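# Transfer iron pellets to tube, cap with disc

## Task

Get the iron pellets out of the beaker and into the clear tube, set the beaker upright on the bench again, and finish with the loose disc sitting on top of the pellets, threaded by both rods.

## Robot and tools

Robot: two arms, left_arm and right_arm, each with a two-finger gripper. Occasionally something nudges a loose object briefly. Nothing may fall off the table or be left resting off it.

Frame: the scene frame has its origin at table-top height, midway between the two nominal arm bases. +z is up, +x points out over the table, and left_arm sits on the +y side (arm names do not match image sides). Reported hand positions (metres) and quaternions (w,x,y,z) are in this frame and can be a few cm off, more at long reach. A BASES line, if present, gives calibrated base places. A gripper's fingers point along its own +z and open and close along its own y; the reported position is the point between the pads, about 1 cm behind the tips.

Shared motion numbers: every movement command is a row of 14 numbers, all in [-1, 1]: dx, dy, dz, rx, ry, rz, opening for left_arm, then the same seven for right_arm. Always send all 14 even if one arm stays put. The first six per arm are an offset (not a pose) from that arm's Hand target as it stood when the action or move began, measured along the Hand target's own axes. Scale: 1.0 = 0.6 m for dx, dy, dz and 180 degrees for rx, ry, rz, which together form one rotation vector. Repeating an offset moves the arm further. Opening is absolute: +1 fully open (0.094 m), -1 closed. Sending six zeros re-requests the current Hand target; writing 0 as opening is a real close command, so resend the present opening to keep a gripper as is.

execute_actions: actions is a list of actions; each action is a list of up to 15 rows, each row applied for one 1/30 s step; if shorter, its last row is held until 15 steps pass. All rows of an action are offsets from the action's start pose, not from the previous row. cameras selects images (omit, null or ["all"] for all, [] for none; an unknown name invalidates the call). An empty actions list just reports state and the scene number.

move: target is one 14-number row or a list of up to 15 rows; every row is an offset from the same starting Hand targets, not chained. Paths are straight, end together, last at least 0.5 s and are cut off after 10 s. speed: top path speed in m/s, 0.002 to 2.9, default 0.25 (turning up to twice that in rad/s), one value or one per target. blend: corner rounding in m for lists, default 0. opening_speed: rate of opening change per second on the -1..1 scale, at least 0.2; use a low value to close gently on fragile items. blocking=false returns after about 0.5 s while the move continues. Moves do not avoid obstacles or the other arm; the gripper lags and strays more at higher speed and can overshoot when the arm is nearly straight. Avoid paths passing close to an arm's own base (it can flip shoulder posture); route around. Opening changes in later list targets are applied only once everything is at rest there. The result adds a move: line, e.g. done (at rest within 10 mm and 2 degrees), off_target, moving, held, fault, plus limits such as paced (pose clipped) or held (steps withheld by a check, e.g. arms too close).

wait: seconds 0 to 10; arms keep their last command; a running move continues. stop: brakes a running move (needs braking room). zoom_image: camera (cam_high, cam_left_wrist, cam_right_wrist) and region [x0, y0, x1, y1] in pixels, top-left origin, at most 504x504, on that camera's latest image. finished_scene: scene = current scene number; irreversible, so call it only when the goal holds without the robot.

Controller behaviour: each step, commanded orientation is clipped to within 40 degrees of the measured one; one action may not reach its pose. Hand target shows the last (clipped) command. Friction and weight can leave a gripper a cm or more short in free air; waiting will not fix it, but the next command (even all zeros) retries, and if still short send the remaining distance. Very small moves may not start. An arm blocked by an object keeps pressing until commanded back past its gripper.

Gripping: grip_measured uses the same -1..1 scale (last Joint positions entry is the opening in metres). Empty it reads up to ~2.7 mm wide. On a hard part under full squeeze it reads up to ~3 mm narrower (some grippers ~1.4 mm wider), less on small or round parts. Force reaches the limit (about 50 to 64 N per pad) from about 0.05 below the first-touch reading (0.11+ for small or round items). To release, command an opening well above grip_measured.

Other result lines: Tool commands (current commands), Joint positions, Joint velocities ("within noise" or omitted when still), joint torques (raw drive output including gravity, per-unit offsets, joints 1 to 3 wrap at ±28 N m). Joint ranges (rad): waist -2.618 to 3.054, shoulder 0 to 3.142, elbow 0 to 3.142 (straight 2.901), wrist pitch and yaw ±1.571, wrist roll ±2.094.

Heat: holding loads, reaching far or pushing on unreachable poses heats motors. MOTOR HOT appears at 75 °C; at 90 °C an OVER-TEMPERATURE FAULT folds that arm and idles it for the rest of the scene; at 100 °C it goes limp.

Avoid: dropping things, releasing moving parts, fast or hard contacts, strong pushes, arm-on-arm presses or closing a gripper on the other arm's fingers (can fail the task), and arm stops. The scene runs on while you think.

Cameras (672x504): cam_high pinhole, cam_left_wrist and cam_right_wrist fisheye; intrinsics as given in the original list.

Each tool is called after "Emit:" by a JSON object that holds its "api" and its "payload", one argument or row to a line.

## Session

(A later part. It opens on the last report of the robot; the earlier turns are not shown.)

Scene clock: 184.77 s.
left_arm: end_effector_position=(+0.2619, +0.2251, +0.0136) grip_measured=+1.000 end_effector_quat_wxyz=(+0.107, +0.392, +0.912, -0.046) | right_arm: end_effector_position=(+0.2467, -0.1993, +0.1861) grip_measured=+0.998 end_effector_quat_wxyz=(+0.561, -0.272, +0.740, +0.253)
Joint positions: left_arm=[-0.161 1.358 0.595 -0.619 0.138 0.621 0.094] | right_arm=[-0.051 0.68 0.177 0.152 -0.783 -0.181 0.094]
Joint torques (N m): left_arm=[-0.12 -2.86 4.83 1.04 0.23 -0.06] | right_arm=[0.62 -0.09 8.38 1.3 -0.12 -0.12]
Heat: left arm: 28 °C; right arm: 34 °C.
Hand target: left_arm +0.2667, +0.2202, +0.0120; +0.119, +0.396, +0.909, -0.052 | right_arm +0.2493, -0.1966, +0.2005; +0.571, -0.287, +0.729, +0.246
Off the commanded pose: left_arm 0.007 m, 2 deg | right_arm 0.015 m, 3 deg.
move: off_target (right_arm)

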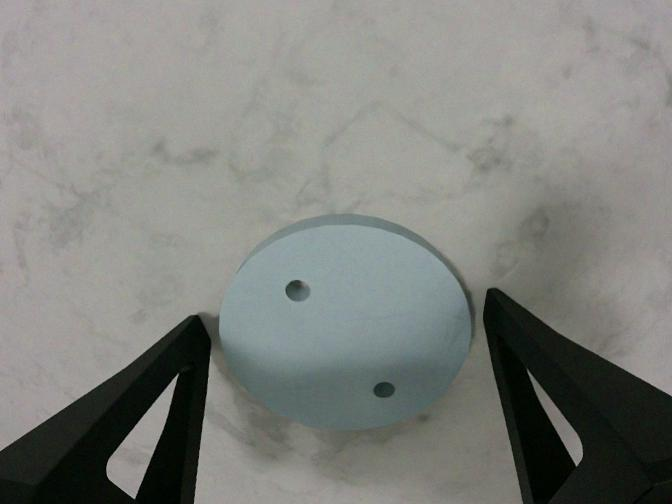

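Emit:
{"api": "move", "payload": {
  "target": [0,0,0,0,0,0,0.55,0,0,0,0,0,0,1],
  "opening_speed": 0.2,
  "cameras": ["cam_left_wrist"]
}}

Emit:
{"api": "zoom_image", "payload": {
  "camera": "cam_left_wrist",
  "region": [150, 180, 550, 480]
}}

Scene clock: 187.83 s.
left_arm: end_effector_position=(+0.2638, +0.2244, +0.0137) grip_measured=+0.667 end_effector_quat_wxyz=(+0.112, +0.393, +0.912, -0.045) | right_arm: end_effector_position=(+0.2467, -0.1993, +0.1861) grip_measured=+0.998 end_effector_quat_wxyz=(+0.561, -0.272, +0.740, +0.253)
Joint positions: left_arm=[-0.163 1.358 0.594 -0.608 0.138 0.621 0.078] | right_arm=[-0.051 0.68 0.177 0.152 -0.783 -0.181 0.094]
Joint torques (N m): left_arm=[-0.13 -2.77 4.9 0.99 0.22 -0.05] | right_arm=[0.65 -0.06 8.39 1.32 -0.11 -0.17]
Heat: left arm: 28 °C; right arm: 34 °C.
Hand target: left_arm +0.2667, +0.2202, +0.0120; +0.119, +0.396, +0.909, -0.052 | right_arm +0.2493, -0.1966, +0.2005; +0.571, -0.287, +0.729, +0.246
Off the commanded pose: left_arm 0.005 m, 1 deg | right_arm 0.015 m, 3 deg.
move: off_target (right_arm)

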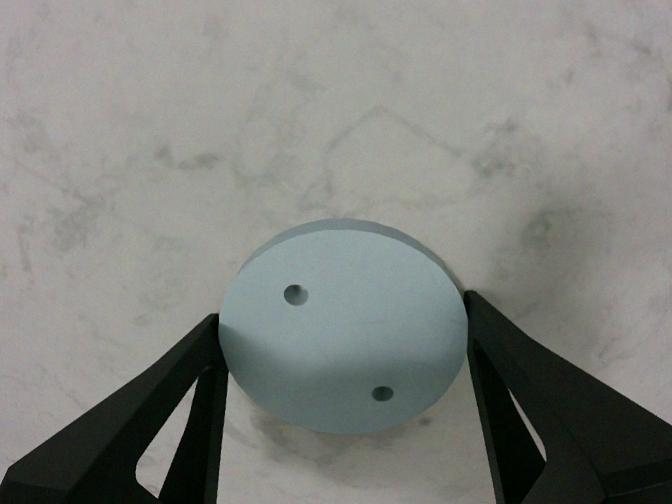

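Scaled by 1.260 (camera's finer frame: 960x720).

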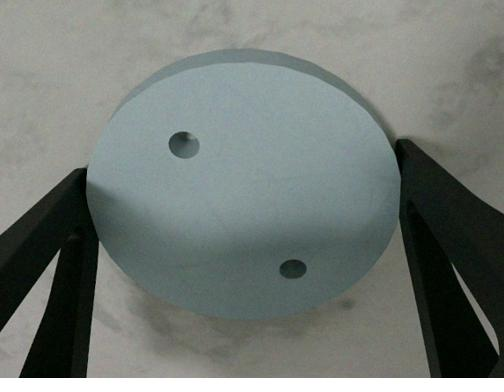

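Emit:
{"api": "move", "payload": {
  "target": [
    [-0.0962,0,-0.359,0,0,0,0.55,0,0,0,0,0,0,1],
    [-0.4213,-0.1745,-0.2805,-0.0676,0,-0.2522,0.55,0,0,0,0,0,0,1]
  ],
  "speed": [0.12,0.2],
  "blend": 0.02
}}

Scene clock: 194.60 s.
left_arm: end_effector_position=(+0.3230, +0.0009, +0.2361) grip_measured=+0.667 end_effector_quat_wxyz=(+0.136, +0.011, +0.990, -0.021) | right_arm: end_effector_position=(+0.2467, -0.1993, +0.1861) grip_measured=+0.998 end_effector_quat_wxyz=(+0.561, -0.272, +0.740, +0.253)
Joint positions: left_arm=[-0.859 1.974 2.185 -1.57 -0.178 -0.835 0.078] | right_arm=[-0.051 0.68 0.177 0.152 -0.783 -0.181 0.094]
Joint torques (N m): left_arm=[-0.28 -8.46 7.8 0.64 -0.27 -0.11] | right_arm=[0.64 0.02 8.39 1.31 -0.08 -0.15]
Heat: left arm: 28 °C; right arm: 33 °C.
Hand target: left_arm +0.3269, +0.0018, +0.2397; +0.130, +0.000, +0.991, +0.000 | right_arm +0.2493, -0.1966, +0.2005; +0.571, -0.287, +0.729, +0.246
Off the commanded pose: left_arm 0.005 m, 3 deg | right_arm 0.015 m, 3 deg.
joint sent to its limit (left arm) — joint 4 (wrist pitch), lower limit. The joint targets are off in position, not in orientation.
move: off_target (left_arm, right_arm)

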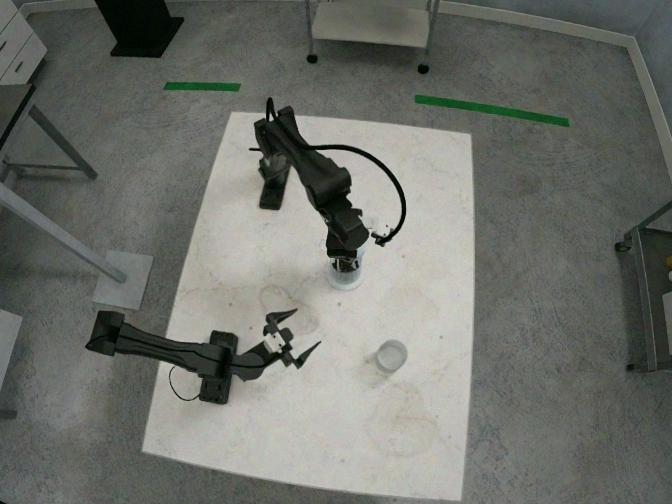

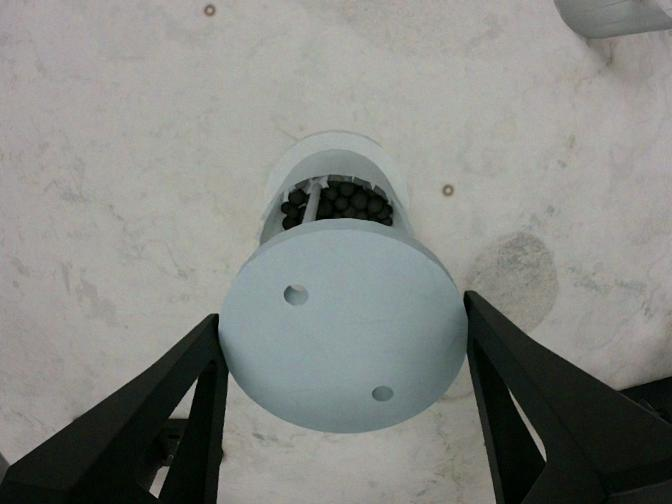

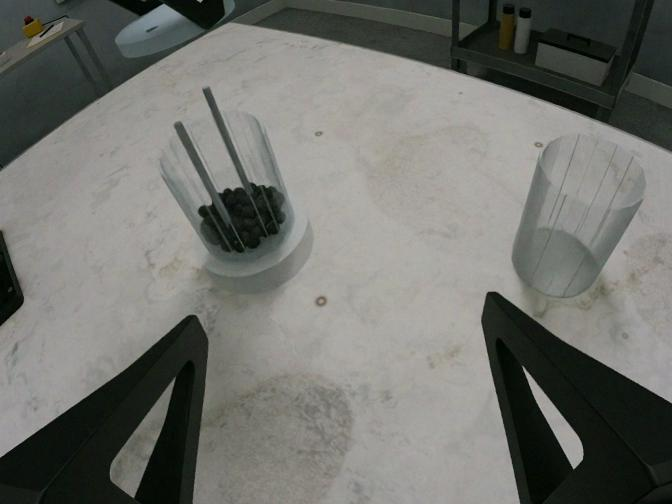

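Emit:
{"api": "move", "payload": {
  "target": [0,0,0,0,0,0,0.55,-0.1693,0.0715,0.005,-0.0856,-0.0821,-0.0182,0.2],
  "speed": 0.15
}}

Emit:
{"api": "zoom_image", "payload": {
  "camera": "cam_right_wrist",
  "region": [180, 80, 500, 350]
}}

Scene clock: 202.13 s.
left_arm: end_effector_position=(+0.3230, +0.0009, +0.2361) grip_measured=+0.667 end_effector_quat_wxyz=(+0.136, +0.010, +0.990, -0.021) | right_arm: end_effector_position=(+0.2404, -0.1529, +0.2767) grip_measured=+0.202 end_effector_quat_wxyz=(+0.600, -0.330, +0.631, +0.365)
Joint positions: left_arm=[-0.859 1.974 2.185 -1.57 -0.178 -0.836 0.078] | right_arm=[0.055 0.792 0.31 0.457 -0.961 0.046 0.056]
Joint torques (N m): left_arm=[-0.03 -8.49 8.08 0.64 -0.25 -0.11] | right_arm=[0.77 -0.36 8.13 1.77 -0.11 0.08]
Heat: left arm: 28 °C; right arm: 33 °C.
Hand target: left_arm +0.3269, +0.0018, +0.2397; +0.130, +0.000, +0.991, +0.000 | right_arm +0.2400, -0.1499, +0.3000; +0.623, -0.347, +0.602, +0.360
Off the commanded pose: left_arm 0.005 m, 3 deg | right_arm 0.023 m, 5 deg.
joint sent to its limit (left arm) — joint 4 (wrist pitch), lower limit. The joint targets are off in position, not in orientation.
move: off_target (left_arm, right_arm)

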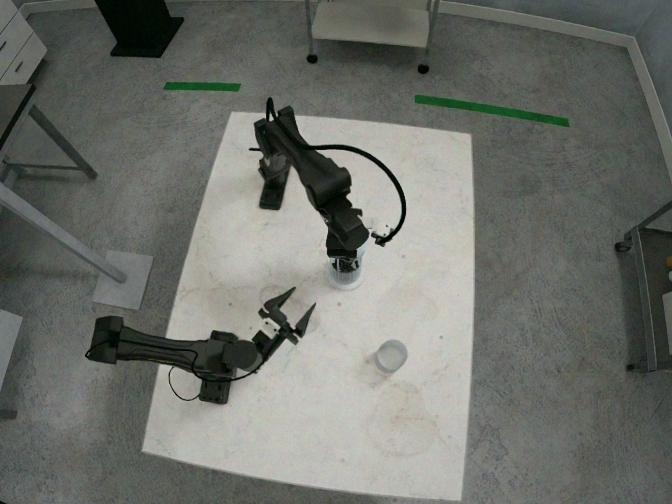

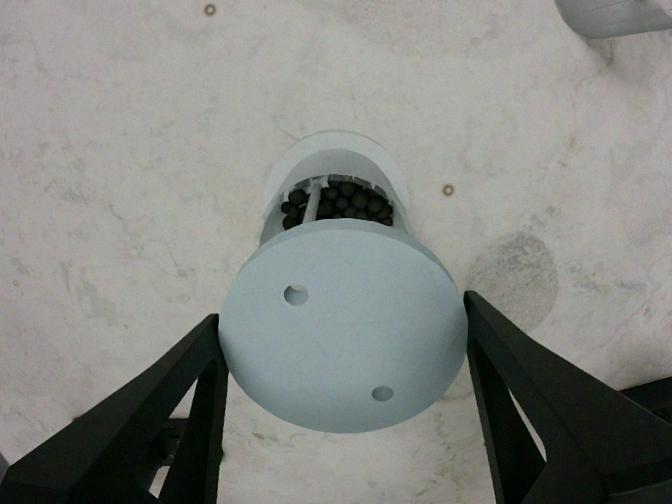

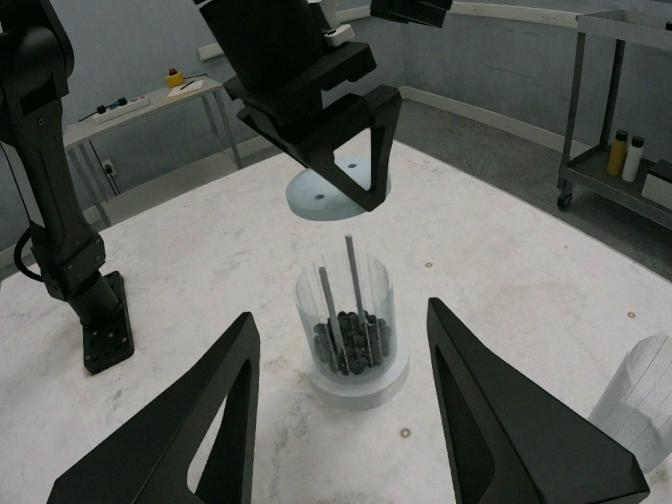

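Scaled by 1.575 (camera's finer frame: 960x720).

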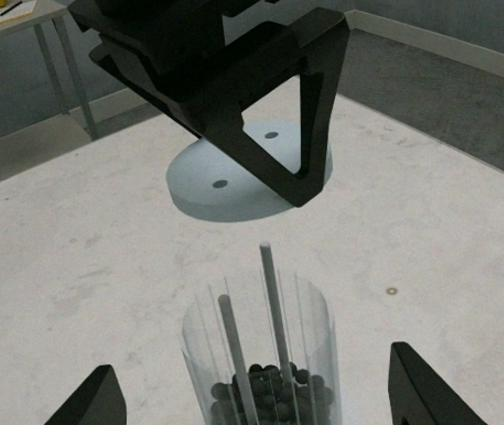

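Emit:
{"api": "move", "payload": {
  "target": [0.029,0.006,0.0698,-0.0147,0.009,0,0.55,0,0,0,0,0,0,0.2],
  "speed": 0.08,
  "cameras": ["cam_left_wrist","cam_right_wrist"]
}}

Emit:
{"api": "zoom_image", "payload": {
  "camera": "cam_right_wrist",
  "region": [240, 140, 440, 300]
}}

Scene clock: 205.90 s.
left_arm: end_effector_position=(+0.3155, +0.0119, +0.1990) grip_measured=+0.667 end_effector_quat_wxyz=(+0.103, +0.001, +0.994, +0.021) | right_arm: end_effector_position=(+0.2402, -0.1527, +0.2770) grip_measured=+0.202 end_effector_quat_wxyz=(+0.600, -0.330, +0.630, +0.366)
Joint positions: left_arm=[-0.859 1.976 2.045 -1.539 -0.185 -0.864 0.078] | right_arm=[0.055 0.792 0.31 0.459 -0.963 0.047 0.056]
Joint torques (N m): left_arm=[-1.06 -8.27 5.76 0.81 -0.33 -0.17] | right_arm=[0.69 -0.4 8.09 1.8 -0.08 0.11]
Heat: left arm: 28 °C; right arm: 33 °C.
Hand target: left_arm +0.3209, +0.0054, +0.1948; +0.116, -0.003, +0.993, +0.023 | right_arm +0.2400, -0.1499, +0.3000; +0.623, -0.347, +0.602, +0.360
Off the commanded pose: left_arm 0.009 m, 2 deg | right_arm 0.023 m, 5 deg.
move: off_target (right_arm)

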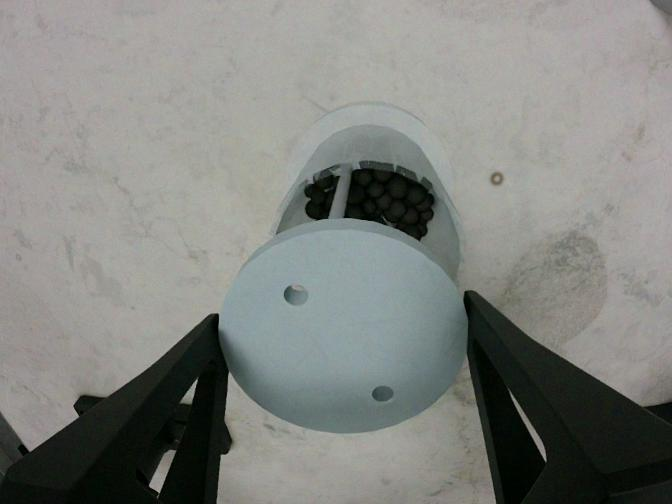

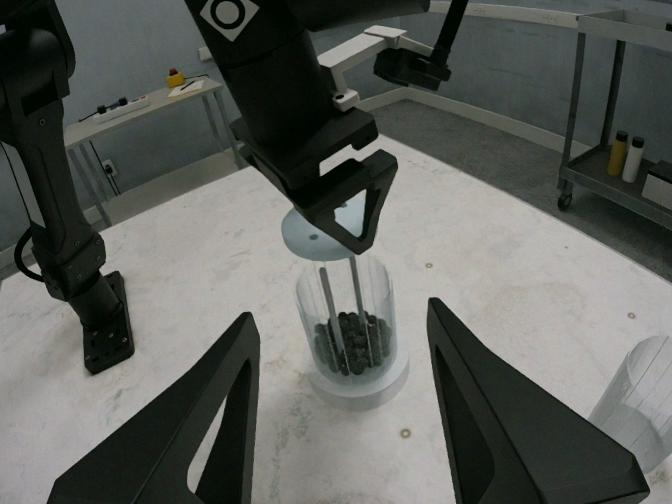

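Scaled by 2.520 (camera's finer frame: 960x720).

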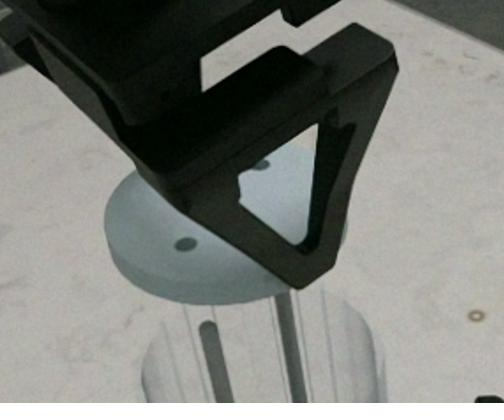

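Emit:
{"api": "move", "payload": {
  "target": [0,0,0,0.0115,0,0,0.55,0,0,0,0,0,0,0.2],
  "speed": 0.05,
  "cameras": ["cam_left_wrist","cam_right_wrist"]
}}

Emit:
{"api": "zoom_image", "payload": {
  "camera": "cam_right_wrist",
  "region": [240, 140, 440, 300]
}}

Scene clock: 208.67 s.
left_arm: end_effector_position=(+0.3170, +0.0089, +0.1875) grip_measured=+0.667 end_effector_quat_wxyz=(+0.101, +0.001, +0.995, +0.020) | right_arm: end_effector_position=(+0.2402, -0.1527, +0.2772) grip_measured=+0.202 end_effector_quat_wxyz=(+0.600, -0.331, +0.630, +0.366)
Joint positions: left_arm=[-0.859 1.977 2 -1.495 -0.181 -0.864 0.078] | right_arm=[0.055 0.792 0.31 0.461 -0.963 0.047 0.056]
Joint torques (N m): left_arm=[0.21 -11.6 5.6 0.81 -0.12 0.04] | right_arm=[0.7 -0.46 7.97 1.81 -0.09 0.1]
Heat: left arm: 28 °C; right arm: 32 °C.
Hand target: left_arm +0.3209, +0.0054, +0.1948; +0.116, +0.000, +0.993, +0.005 | right_arm +0.2400, -0.1499, +0.3000; +0.623, -0.347, +0.602, +0.360
Off the commanded pose: left_arm 0.009 m, 2 deg | right_arm 0.023 m, 5 deg.
move: off_target (right_arm)

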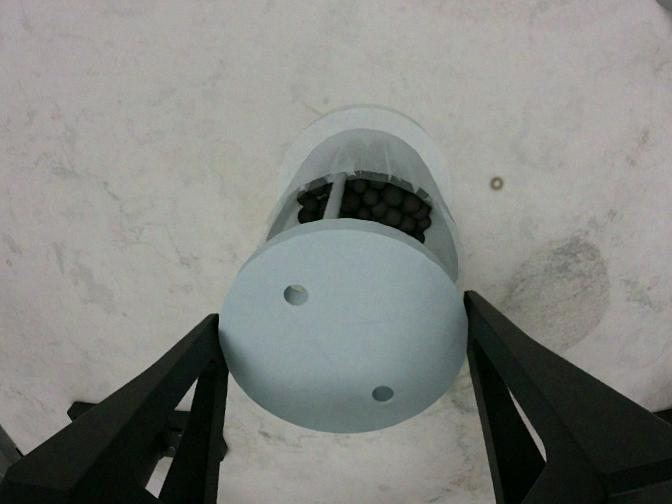

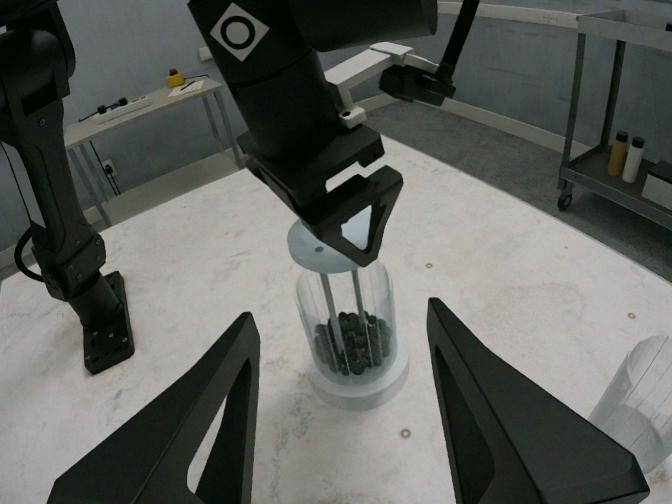

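Scaled by 2.520 (camera's finer frame: 960x720).

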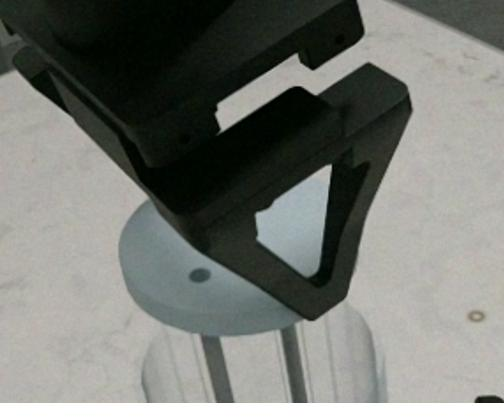

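Emit:
{"api": "zoom_image", "payload": {
  "camera": "cam_left_wrist",
  "region": [240, 90, 480, 320]
}}

Scaled by 2.100 (camera's finer frame: 960x720).

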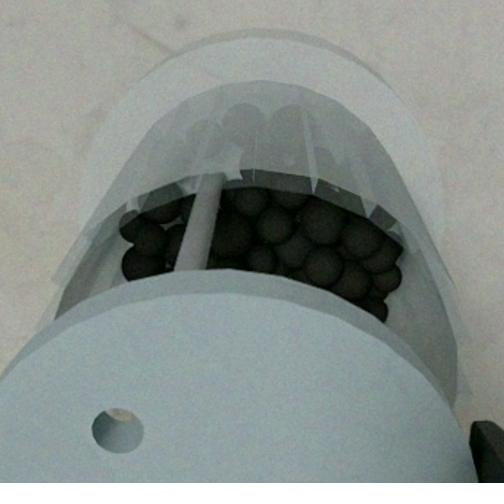

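Emit:
{"api": "move", "payload": {
  "target": [0.0041,-0.007,-0.001,0.006,0,0,0.55,0,0,0,0,0,0,0.2],
  "speed": 0.05,
  "cameras": ["cam_left_wrist","cam_right_wrist"]
}}

Emit:
{"api": "zoom_image", "payload": {
  "camera": "cam_right_wrist",
  "region": [240, 140, 440, 300]
}}

Emit:
{"api": "zoom_image", "payload": {
  "camera": "cam_left_wrist",
  "region": [240, 90, 480, 320]
}}

Scene clock: 213.33 s.
left_arm: end_effector_position=(+0.3168, +0.0062, +0.1843) grip_measured=+0.667 end_effector_quat_wxyz=(+0.098, +0.001, +0.995, +0.015) | right_arm: end_effector_position=(+0.2402, -0.1527, +0.2772) grip_measured=+0.202 end_effector_quat_wxyz=(+0.600, -0.331, +0.630, +0.366)
Joint positions: left_arm=[-0.859 1.977 1.988 -1.478 -0.17 -0.864 0.078] | right_arm=[0.055 0.792 0.31 0.461 -0.963 0.047 0.056]
Joint torques (N m): left_arm=[-0.39 -12.05 5.5 0.78 -0.13 0.04] | right_arm=[0.58 -0.35 8.01 1.79 -0.08 0.08]
Heat: left arm: 28 °C; right arm: 32 °C.
Hand target: left_arm +0.3184, +0.0012, +0.1948; +0.116, +0.001, +0.993, -0.004 | right_arm +0.2400, -0.1499, +0.3000; +0.623, -0.347, +0.602, +0.360
Off the commanded pose: left_arm 0.012 m, 3 deg | right_arm 0.023 m, 5 deg.
move: off_target (left_arm, right_arm)

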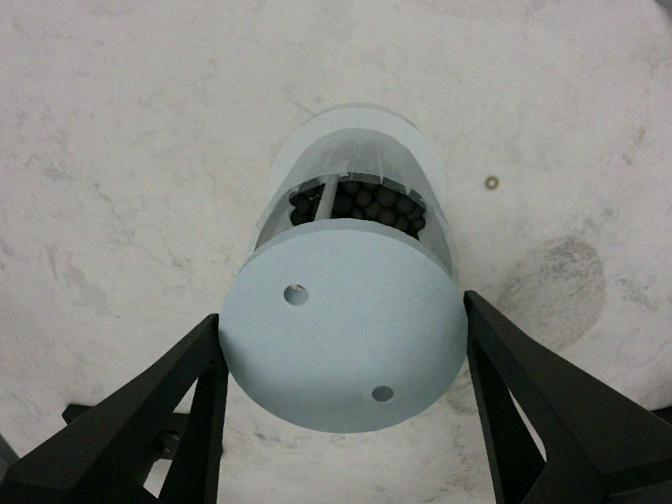

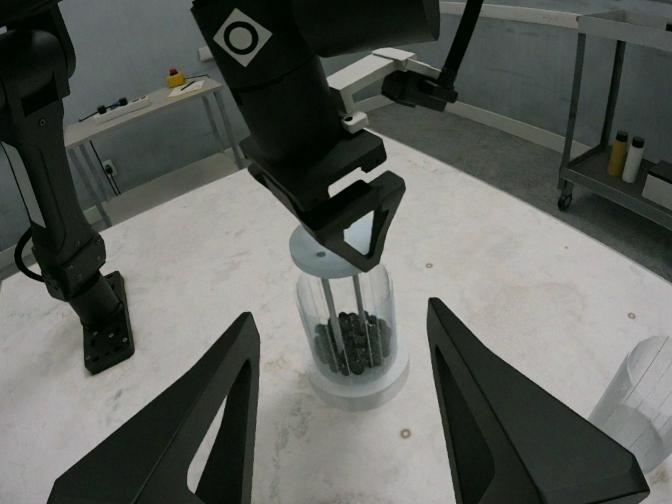

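Scaled by 2.520 (camera's finer frame: 960x720).

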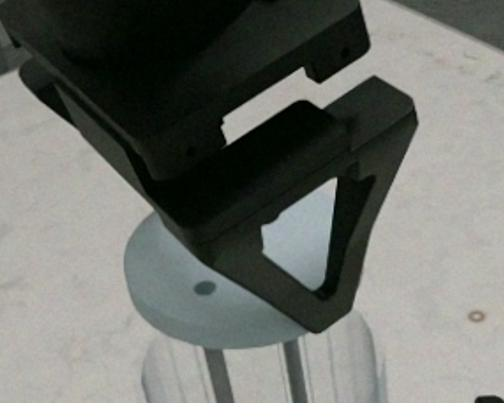

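Scaled by 2.100 (camera's finer frame: 960x720).

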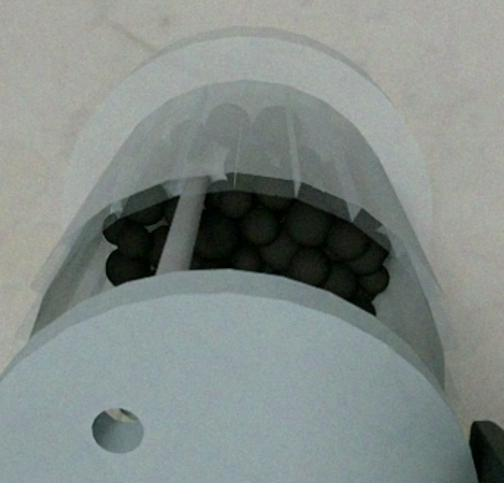

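Emit:
{"api": "move", "payload": {
  "target": [0.003,-0.0033,0.0,0.0,0,0,0.55,0,0,0,0,0,0,0.2],
  "speed": 0.03,
  "cameras": ["cam_left_wrist","cam_right_wrist"]
}}

Emit:
{"api": "zoom_image", "payload": {
  "camera": "cam_right_wrist",
  "region": [240, 140, 440, 300]
}}

Emit:
{"api": "zoom_image", "payload": {
  "camera": "cam_left_wrist",
  "region": [240, 90, 480, 320]
}}

Scene clock: 218.03 s.
left_arm: end_effector_position=(+0.3151, +0.0040, +0.1843) grip_measured=+0.667 end_effector_quat_wxyz=(+0.098, +0.005, +0.995, +0.014) | right_arm: end_effector_position=(+0.2402, -0.1527, +0.2772) grip_measured=+0.202 end_effector_quat_wxyz=(+0.600, -0.331, +0.630, +0.366)
Joint positions: left_arm=[-0.865 1.977 1.988 -1.476 -0.169 -0.864 0.078] | right_arm=[0.055 0.792 0.31 0.461 -0.963 0.047 0.056]
Joint torques (N m): left_arm=[-0.61 -12.3 5.59 0.77 -0.1 -0.09] | right_arm=[0.68 -0.38 8.12 1.79 -0.08 0.11]
Heat: left arm: 28 °C; right arm: 32 °C.
Hand target: left_arm +0.3166, -0.0007, +0.1944; +0.116, +0.001, +0.993, -0.004 | right_arm +0.2400, -0.1499, +0.3000; +0.623, -0.347, +0.602, +0.360
Off the commanded pose: left_arm 0.011 m, 3 deg | right_arm 0.023 m, 5 deg.
move: off_target (left_arm, right_arm)

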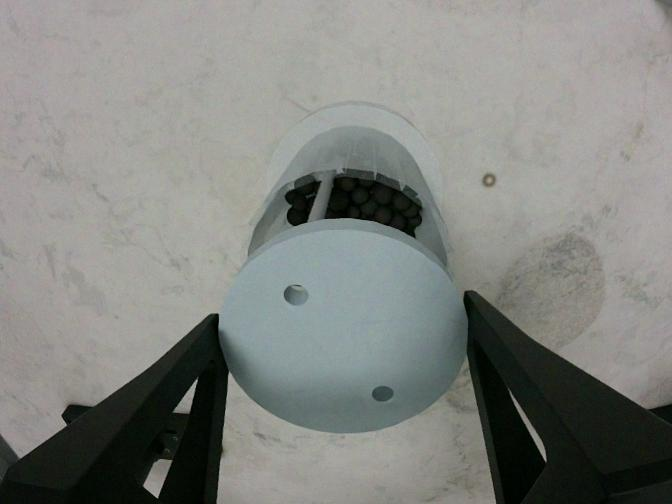

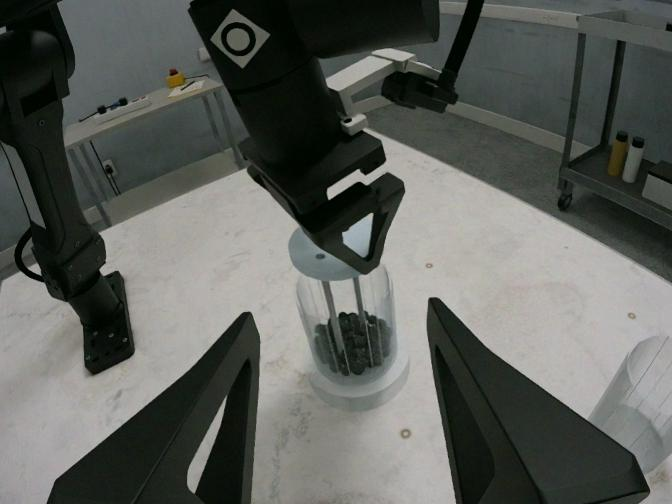

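Scaled by 2.520 (camera's finer frame: 960x720).

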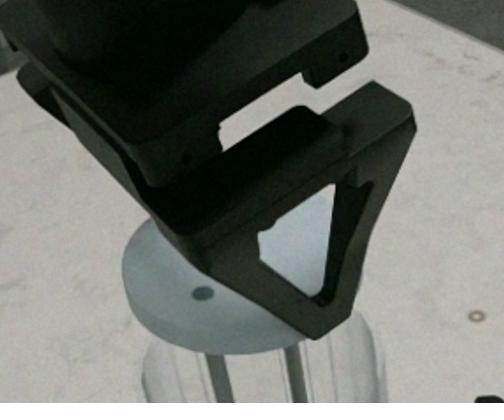

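Scaled by 2.100 (camera's finer frame: 960x720).

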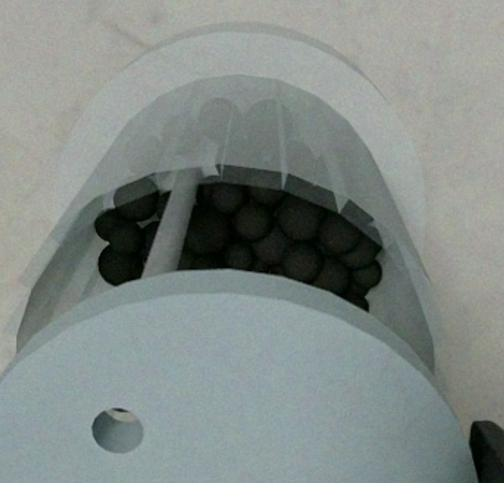

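Emit:
{"api": "move", "payload": {
  "target": [0.0023,0,0.0097,0.0,0,0,0.55,0,0,0,0,0,0,0.2],
  "speed": 0.03,
  "cameras": ["cam_left_wrist","cam_right_wrist"]
}}

Emit:
{"api": "zoom_image", "payload": {
  "camera": "cam_right_wrist",
  "region": [240, 140, 440, 300]
}}

Emit:
{"api": "zoom_image", "payload": {
  "camera": "cam_left_wrist",
  "region": [240, 180, 440, 420]
}}

Scene clock: 219.87 s.
left_arm: end_effector_position=(+0.3142, +0.0051, +0.1793) grip_measured=+0.667 end_effector_quat_wxyz=(+0.095, +0.000, +0.995, +0.017) | right_arm: end_effector_position=(+0.2402, -0.1527, +0.2772) grip_measured=+0.202 end_effector_quat_wxyz=(+0.600, -0.331, +0.630, +0.366)
Joint positions: left_arm=[-0.865 1.976 1.967 -1.465 -0.169 -0.873 0.078] | right_arm=[0.055 0.792 0.31 0.461 -0.963 0.047 0.056]
Joint torques (N m): left_arm=[-0.76 -12.75 4.49 0.96 -0.11 -0.08] | right_arm=[0.59 -0.51 8.13 1.74 -0.08 0.11]
Heat: left arm: 28 °C; right arm: 32 °C.
Hand target: left_arm +0.3166, -0.0008, +0.1884; +0.116, +0.001, +0.993, -0.004 | right_arm +0.2400, -0.1499, +0.3000; +0.623, -0.347, +0.602, +0.360
Off the commanded pose: left_arm 0.011 m, 3 deg | right_arm 0.023 m, 5 deg.
move: off_target (left_arm, right_arm)

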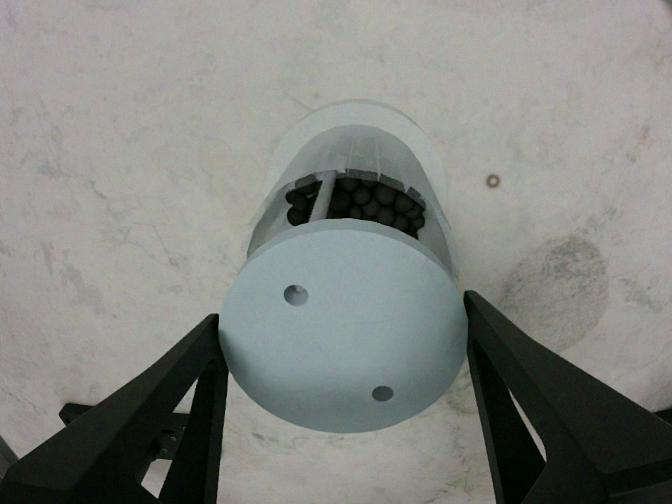

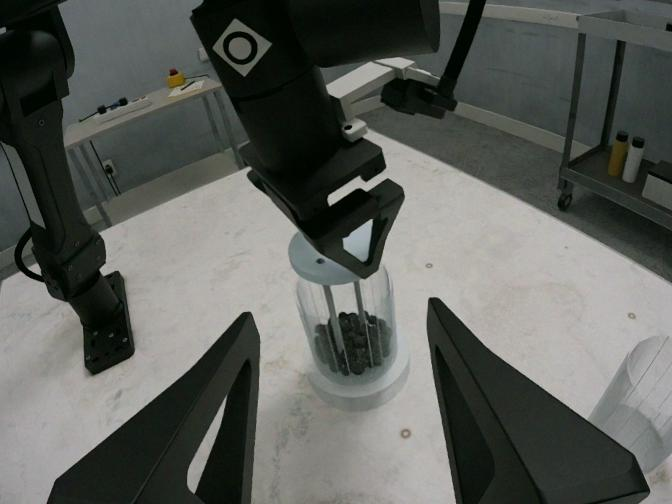

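Scaled by 2.520 (camera's finer frame: 960x720).

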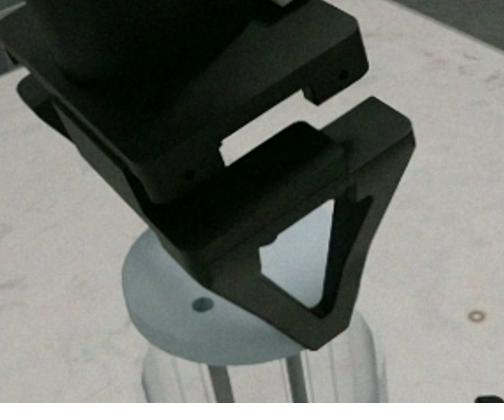

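Scaled by 2.100 (camera's finer frame: 960x720).

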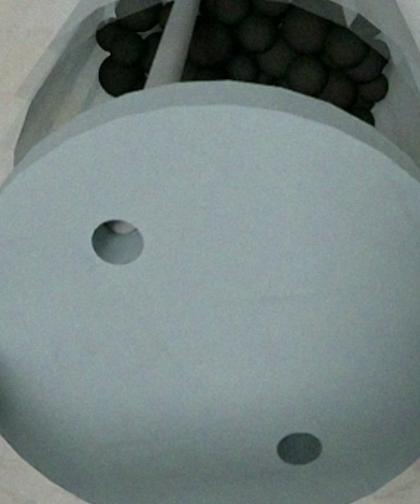

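Emit:
{"api": "zoom_image", "payload": {
  "camera": "cam_right_wrist",
  "region": [300, 245, 345, 280]
}}

Emit:
{"api": "zoom_image", "payload": {
  "camera": "cam_left_wrist",
  "region": [270, 270, 320, 320]
}}

Emit:
{"api": "zoom_image", "payload": {
  "camera": "cam_left_wrist",
  "region": [357, 370, 407, 420]
}}

Scaled by 11.200 (camera's finer frame: 960x720).

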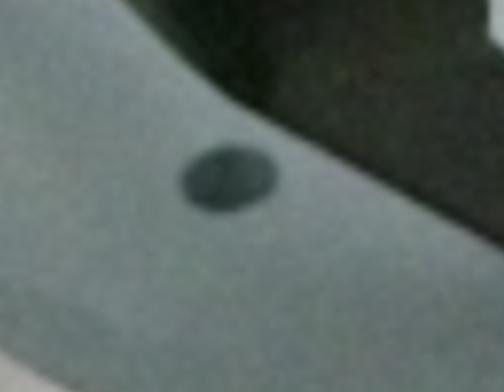

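Scaled by 10.080 (camera's finer frame: 960x720).

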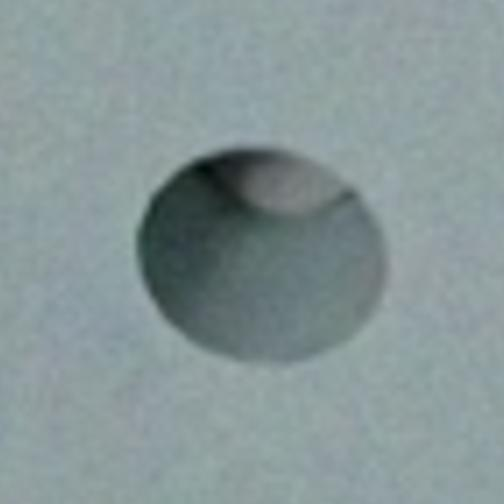

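Scaled by 10.080 (camera's finer frame: 960x720).

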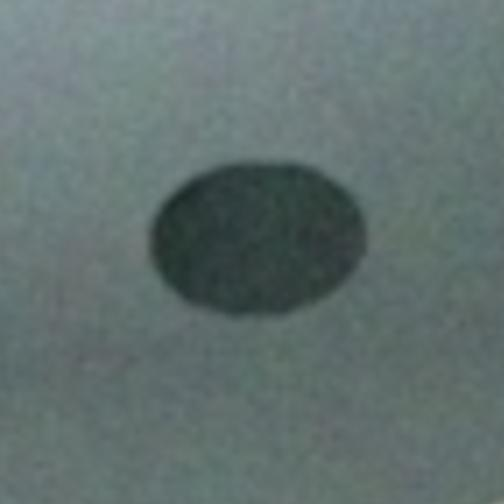

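Emit:
{"api": "move", "payload": {
  "target": [0.0,-0.004,0.0,0.0,0,0,0.55,0,0,0,0,0,0,0.2],
  "speed": 0.03,
  "cameras": ["cam_left_wrist","cam_right_wrist"]
}}

Emit:
{"api": "zoom_image", "payload": {
  "camera": "cam_right_wrist",
  "region": [300, 245, 345, 280]
}}

Emit:
{"api": "zoom_image", "payload": {
  "camera": "cam_left_wrist",
  "region": [270, 270, 320, 320]
}}

Scene clock: 224.50 s.
left_arm: end_effector_position=(+0.3142, +0.0051, +0.1793) grip_measured=+0.667 end_effector_quat_wxyz=(+0.095, -0.001, +0.995, +0.017) | right_arm: end_effector_position=(+0.2402, -0.1527, +0.2772) grip_measured=+0.202 end_effector_quat_wxyz=(+0.600, -0.331, +0.630, +0.366)
Joint positions: left_arm=[-0.865 1.976 1.967 -1.465 -0.169 -0.876 0.078] | right_arm=[0.055 0.792 0.31 0.461 -0.963 0.047 0.056]
Joint torques (N m): left_arm=[-0.87 -12.01 5.45 0.9 -0.11 -0.06] | right_arm=[0.69 -0.49 8.16 1.77 -0.07 0.1]
Heat: left arm: 28 °C; right arm: 32 °C.
Hand target: left_arm +0.3166, -0.0032, +0.1884; +0.116, +0.001, +0.993, -0.004 | right_arm +0.2400, -0.1499, +0.3000; +0.623, -0.347, +0.602, +0.360
Off the commanded pose: left_arm 0.013 m, 3 deg | right_arm 0.023 m, 5 deg.
move: off_target (left_arm, right_arm)

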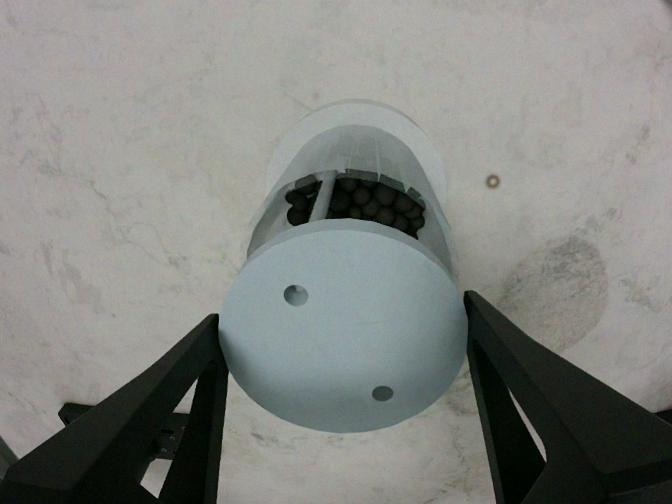

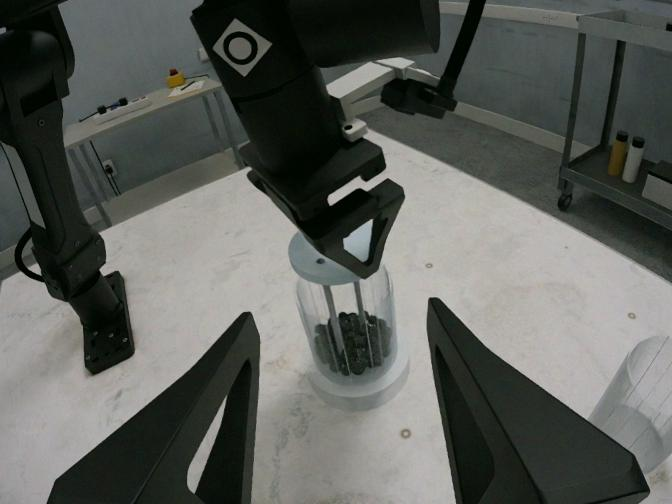

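Scaled by 11.200 (camera's finer frame: 960x720).

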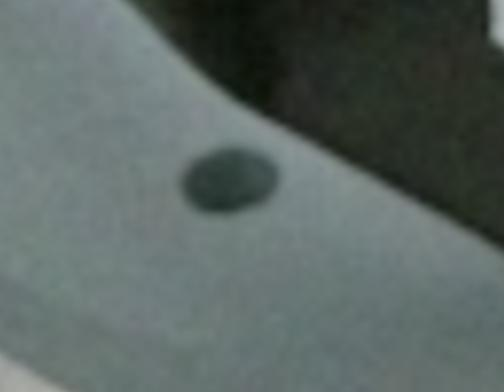

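Scaled by 10.080 (camera's finer frame: 960x720).

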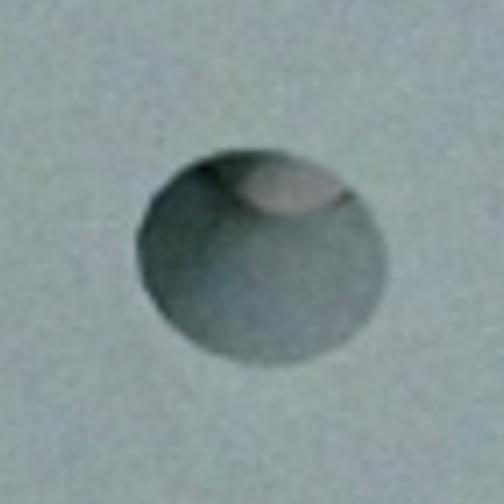

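Emit:
{"api": "move", "payload": {
  "target": [0.0,-0.005,0.0,0.0,0,0,0.55,0,0,0,0,0,0,0.2],
  "speed": 0.03,
  "cameras": ["cam_left_wrist","cam_right_wrist"]
}}

Emit:
{"api": "zoom_image", "payload": {
  "camera": "cam_right_wrist",
  "region": [240, 140, 440, 300]
}}

Emit:
{"api": "zoom_image", "payload": {
  "camera": "cam_left_wrist",
  "region": [270, 270, 320, 320]
}}

Scene clock: 225.87 s.
left_arm: end_effector_position=(+0.3139, +0.0048, +0.1795) grip_measured=+0.667 end_effector_quat_wxyz=(+0.097, -0.001, +0.995, +0.018) | right_arm: end_effector_position=(+0.2402, -0.1527, +0.2772) grip_measured=+0.202 end_effector_quat_wxyz=(+0.600, -0.331, +0.630, +0.366)
Joint positions: left_arm=[-0.868 1.976 1.967 -1.465 -0.173 -0.879 0.078] | right_arm=[0.055 0.792 0.31 0.461 -0.963 0.047 0.056]
Joint torques (N m): left_arm=[-1.16 -10.97 6.56 0.84 -0.06 -0.07] | right_arm=[0.65 -0.35 8.02 1.76 -0.1 0.09]
Heat: left arm: 28 °C; right arm: 32 °C.
Hand target: left_arm +0.3166, -0.0062, +0.1884; +0.116, +0.001, +0.993, -0.004 | right_arm +0.2400, -0.1499, +0.3000; +0.623, -0.347, +0.602, +0.360
Off the commanded pose: left_arm 0.014 m, 3 deg | right_arm 0.023 m, 5 deg.
move: off_target (left_arm, right_arm)

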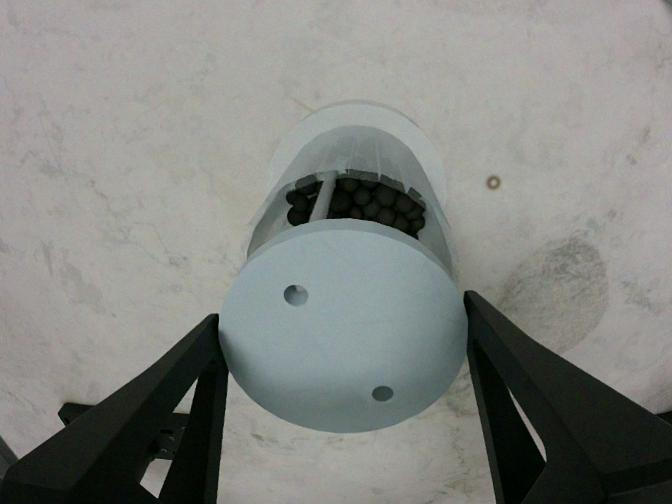

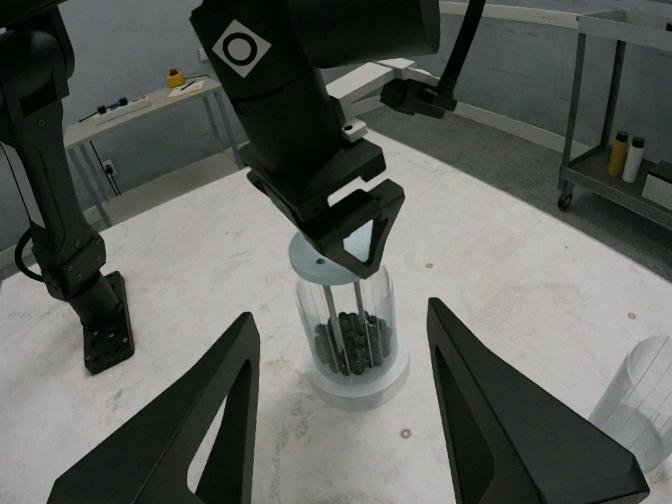

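Scaled by 2.520 (camera's finer frame: 960x720).

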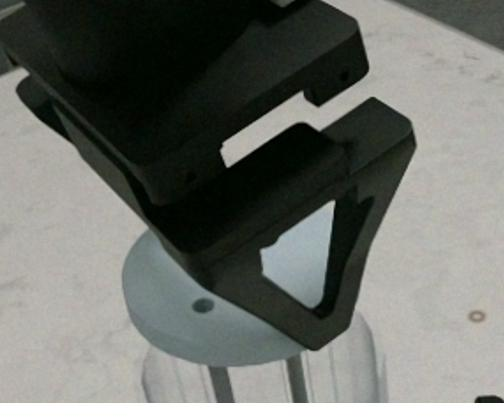

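Scaled by 10.080 (camera's finer frame: 960x720).

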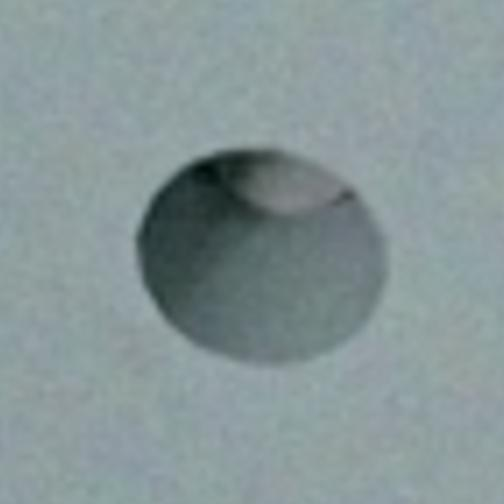

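Emit:
{"api": "move", "payload": {
  "target": [0.0,-0.005,0.0,0.0,0,0,0.55,0,0,0,0,0,0,0.2],
  "speed": 0.03,
  "cameras": ["cam_left_wrist","cam_right_wrist"]
}}

Emit:
{"api": "zoom_image", "payload": {
  "camera": "cam_right_wrist",
  "region": [240, 140, 440, 300]
}}

Emit:
{"api": "zoom_image", "payload": {
  "camera": "cam_left_wrist",
  "region": [270, 270, 320, 320]
}}

Scene clock: 227.47 s.
left_arm: end_effector_position=(+0.3137, +0.0045, +0.1795) grip_measured=+0.667 end_effector_quat_wxyz=(+0.098, -0.003, +0.995, +0.018) | right_arm: end_effector_position=(+0.2402, -0.1527, +0.2772) grip_measured=+0.202 end_effector_quat_wxyz=(+0.600, -0.331, +0.630, +0.366)
Joint positions: left_arm=[-0.87 1.976 1.967 -1.465 -0.175 -0.884 0.078] | right_arm=[0.055 0.792 0.31 0.461 -0.963 0.047 0.056]
Joint torques (N m): left_arm=[-1.31 -10.13 8.01 0.78 -0.05 -0.14] | right_arm=[0.58 -0.39 7.99 1.78 -0.11 0.11]
Heat: left arm: 28 °C; right arm: 32 °C.
Hand target: left_arm +0.3166, -0.0092, +0.1884; +0.116, +0.001, +0.993, -0.004 | right_arm +0.2400, -0.1499, +0.3000; +0.623, -0.347, +0.602, +0.360
Off the commanded pose: left_arm 0.017 m, 3 deg | right_arm 0.023 m, 5 deg.
move: off_target (left_arm, right_arm)

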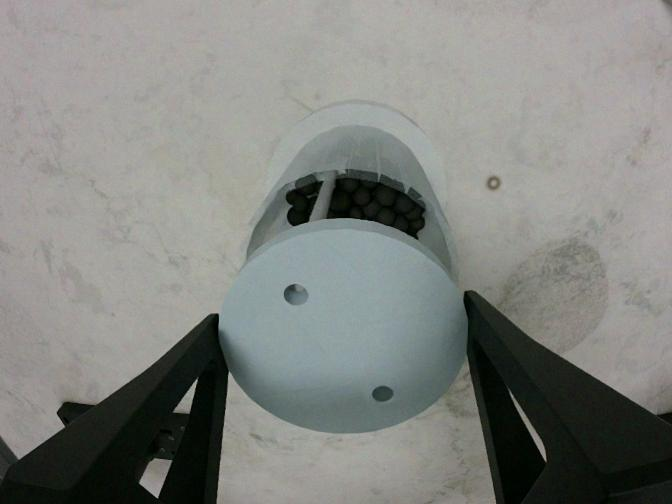

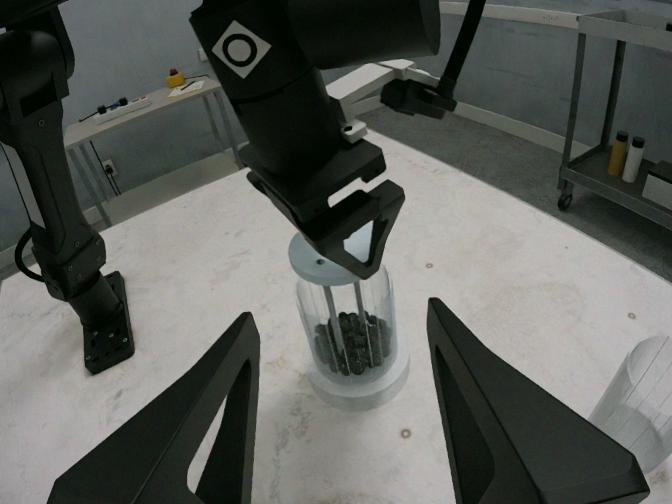

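Scaled by 2.520 (camera's finer frame: 960x720).

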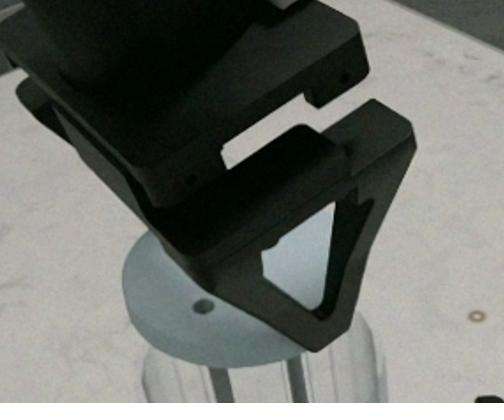

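Scaled by 10.080 (camera's finer frame: 960x720).

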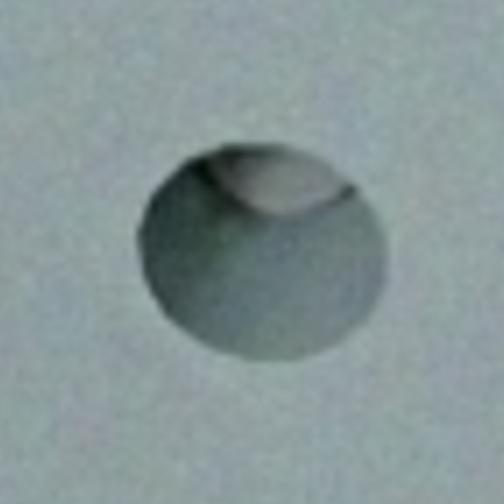

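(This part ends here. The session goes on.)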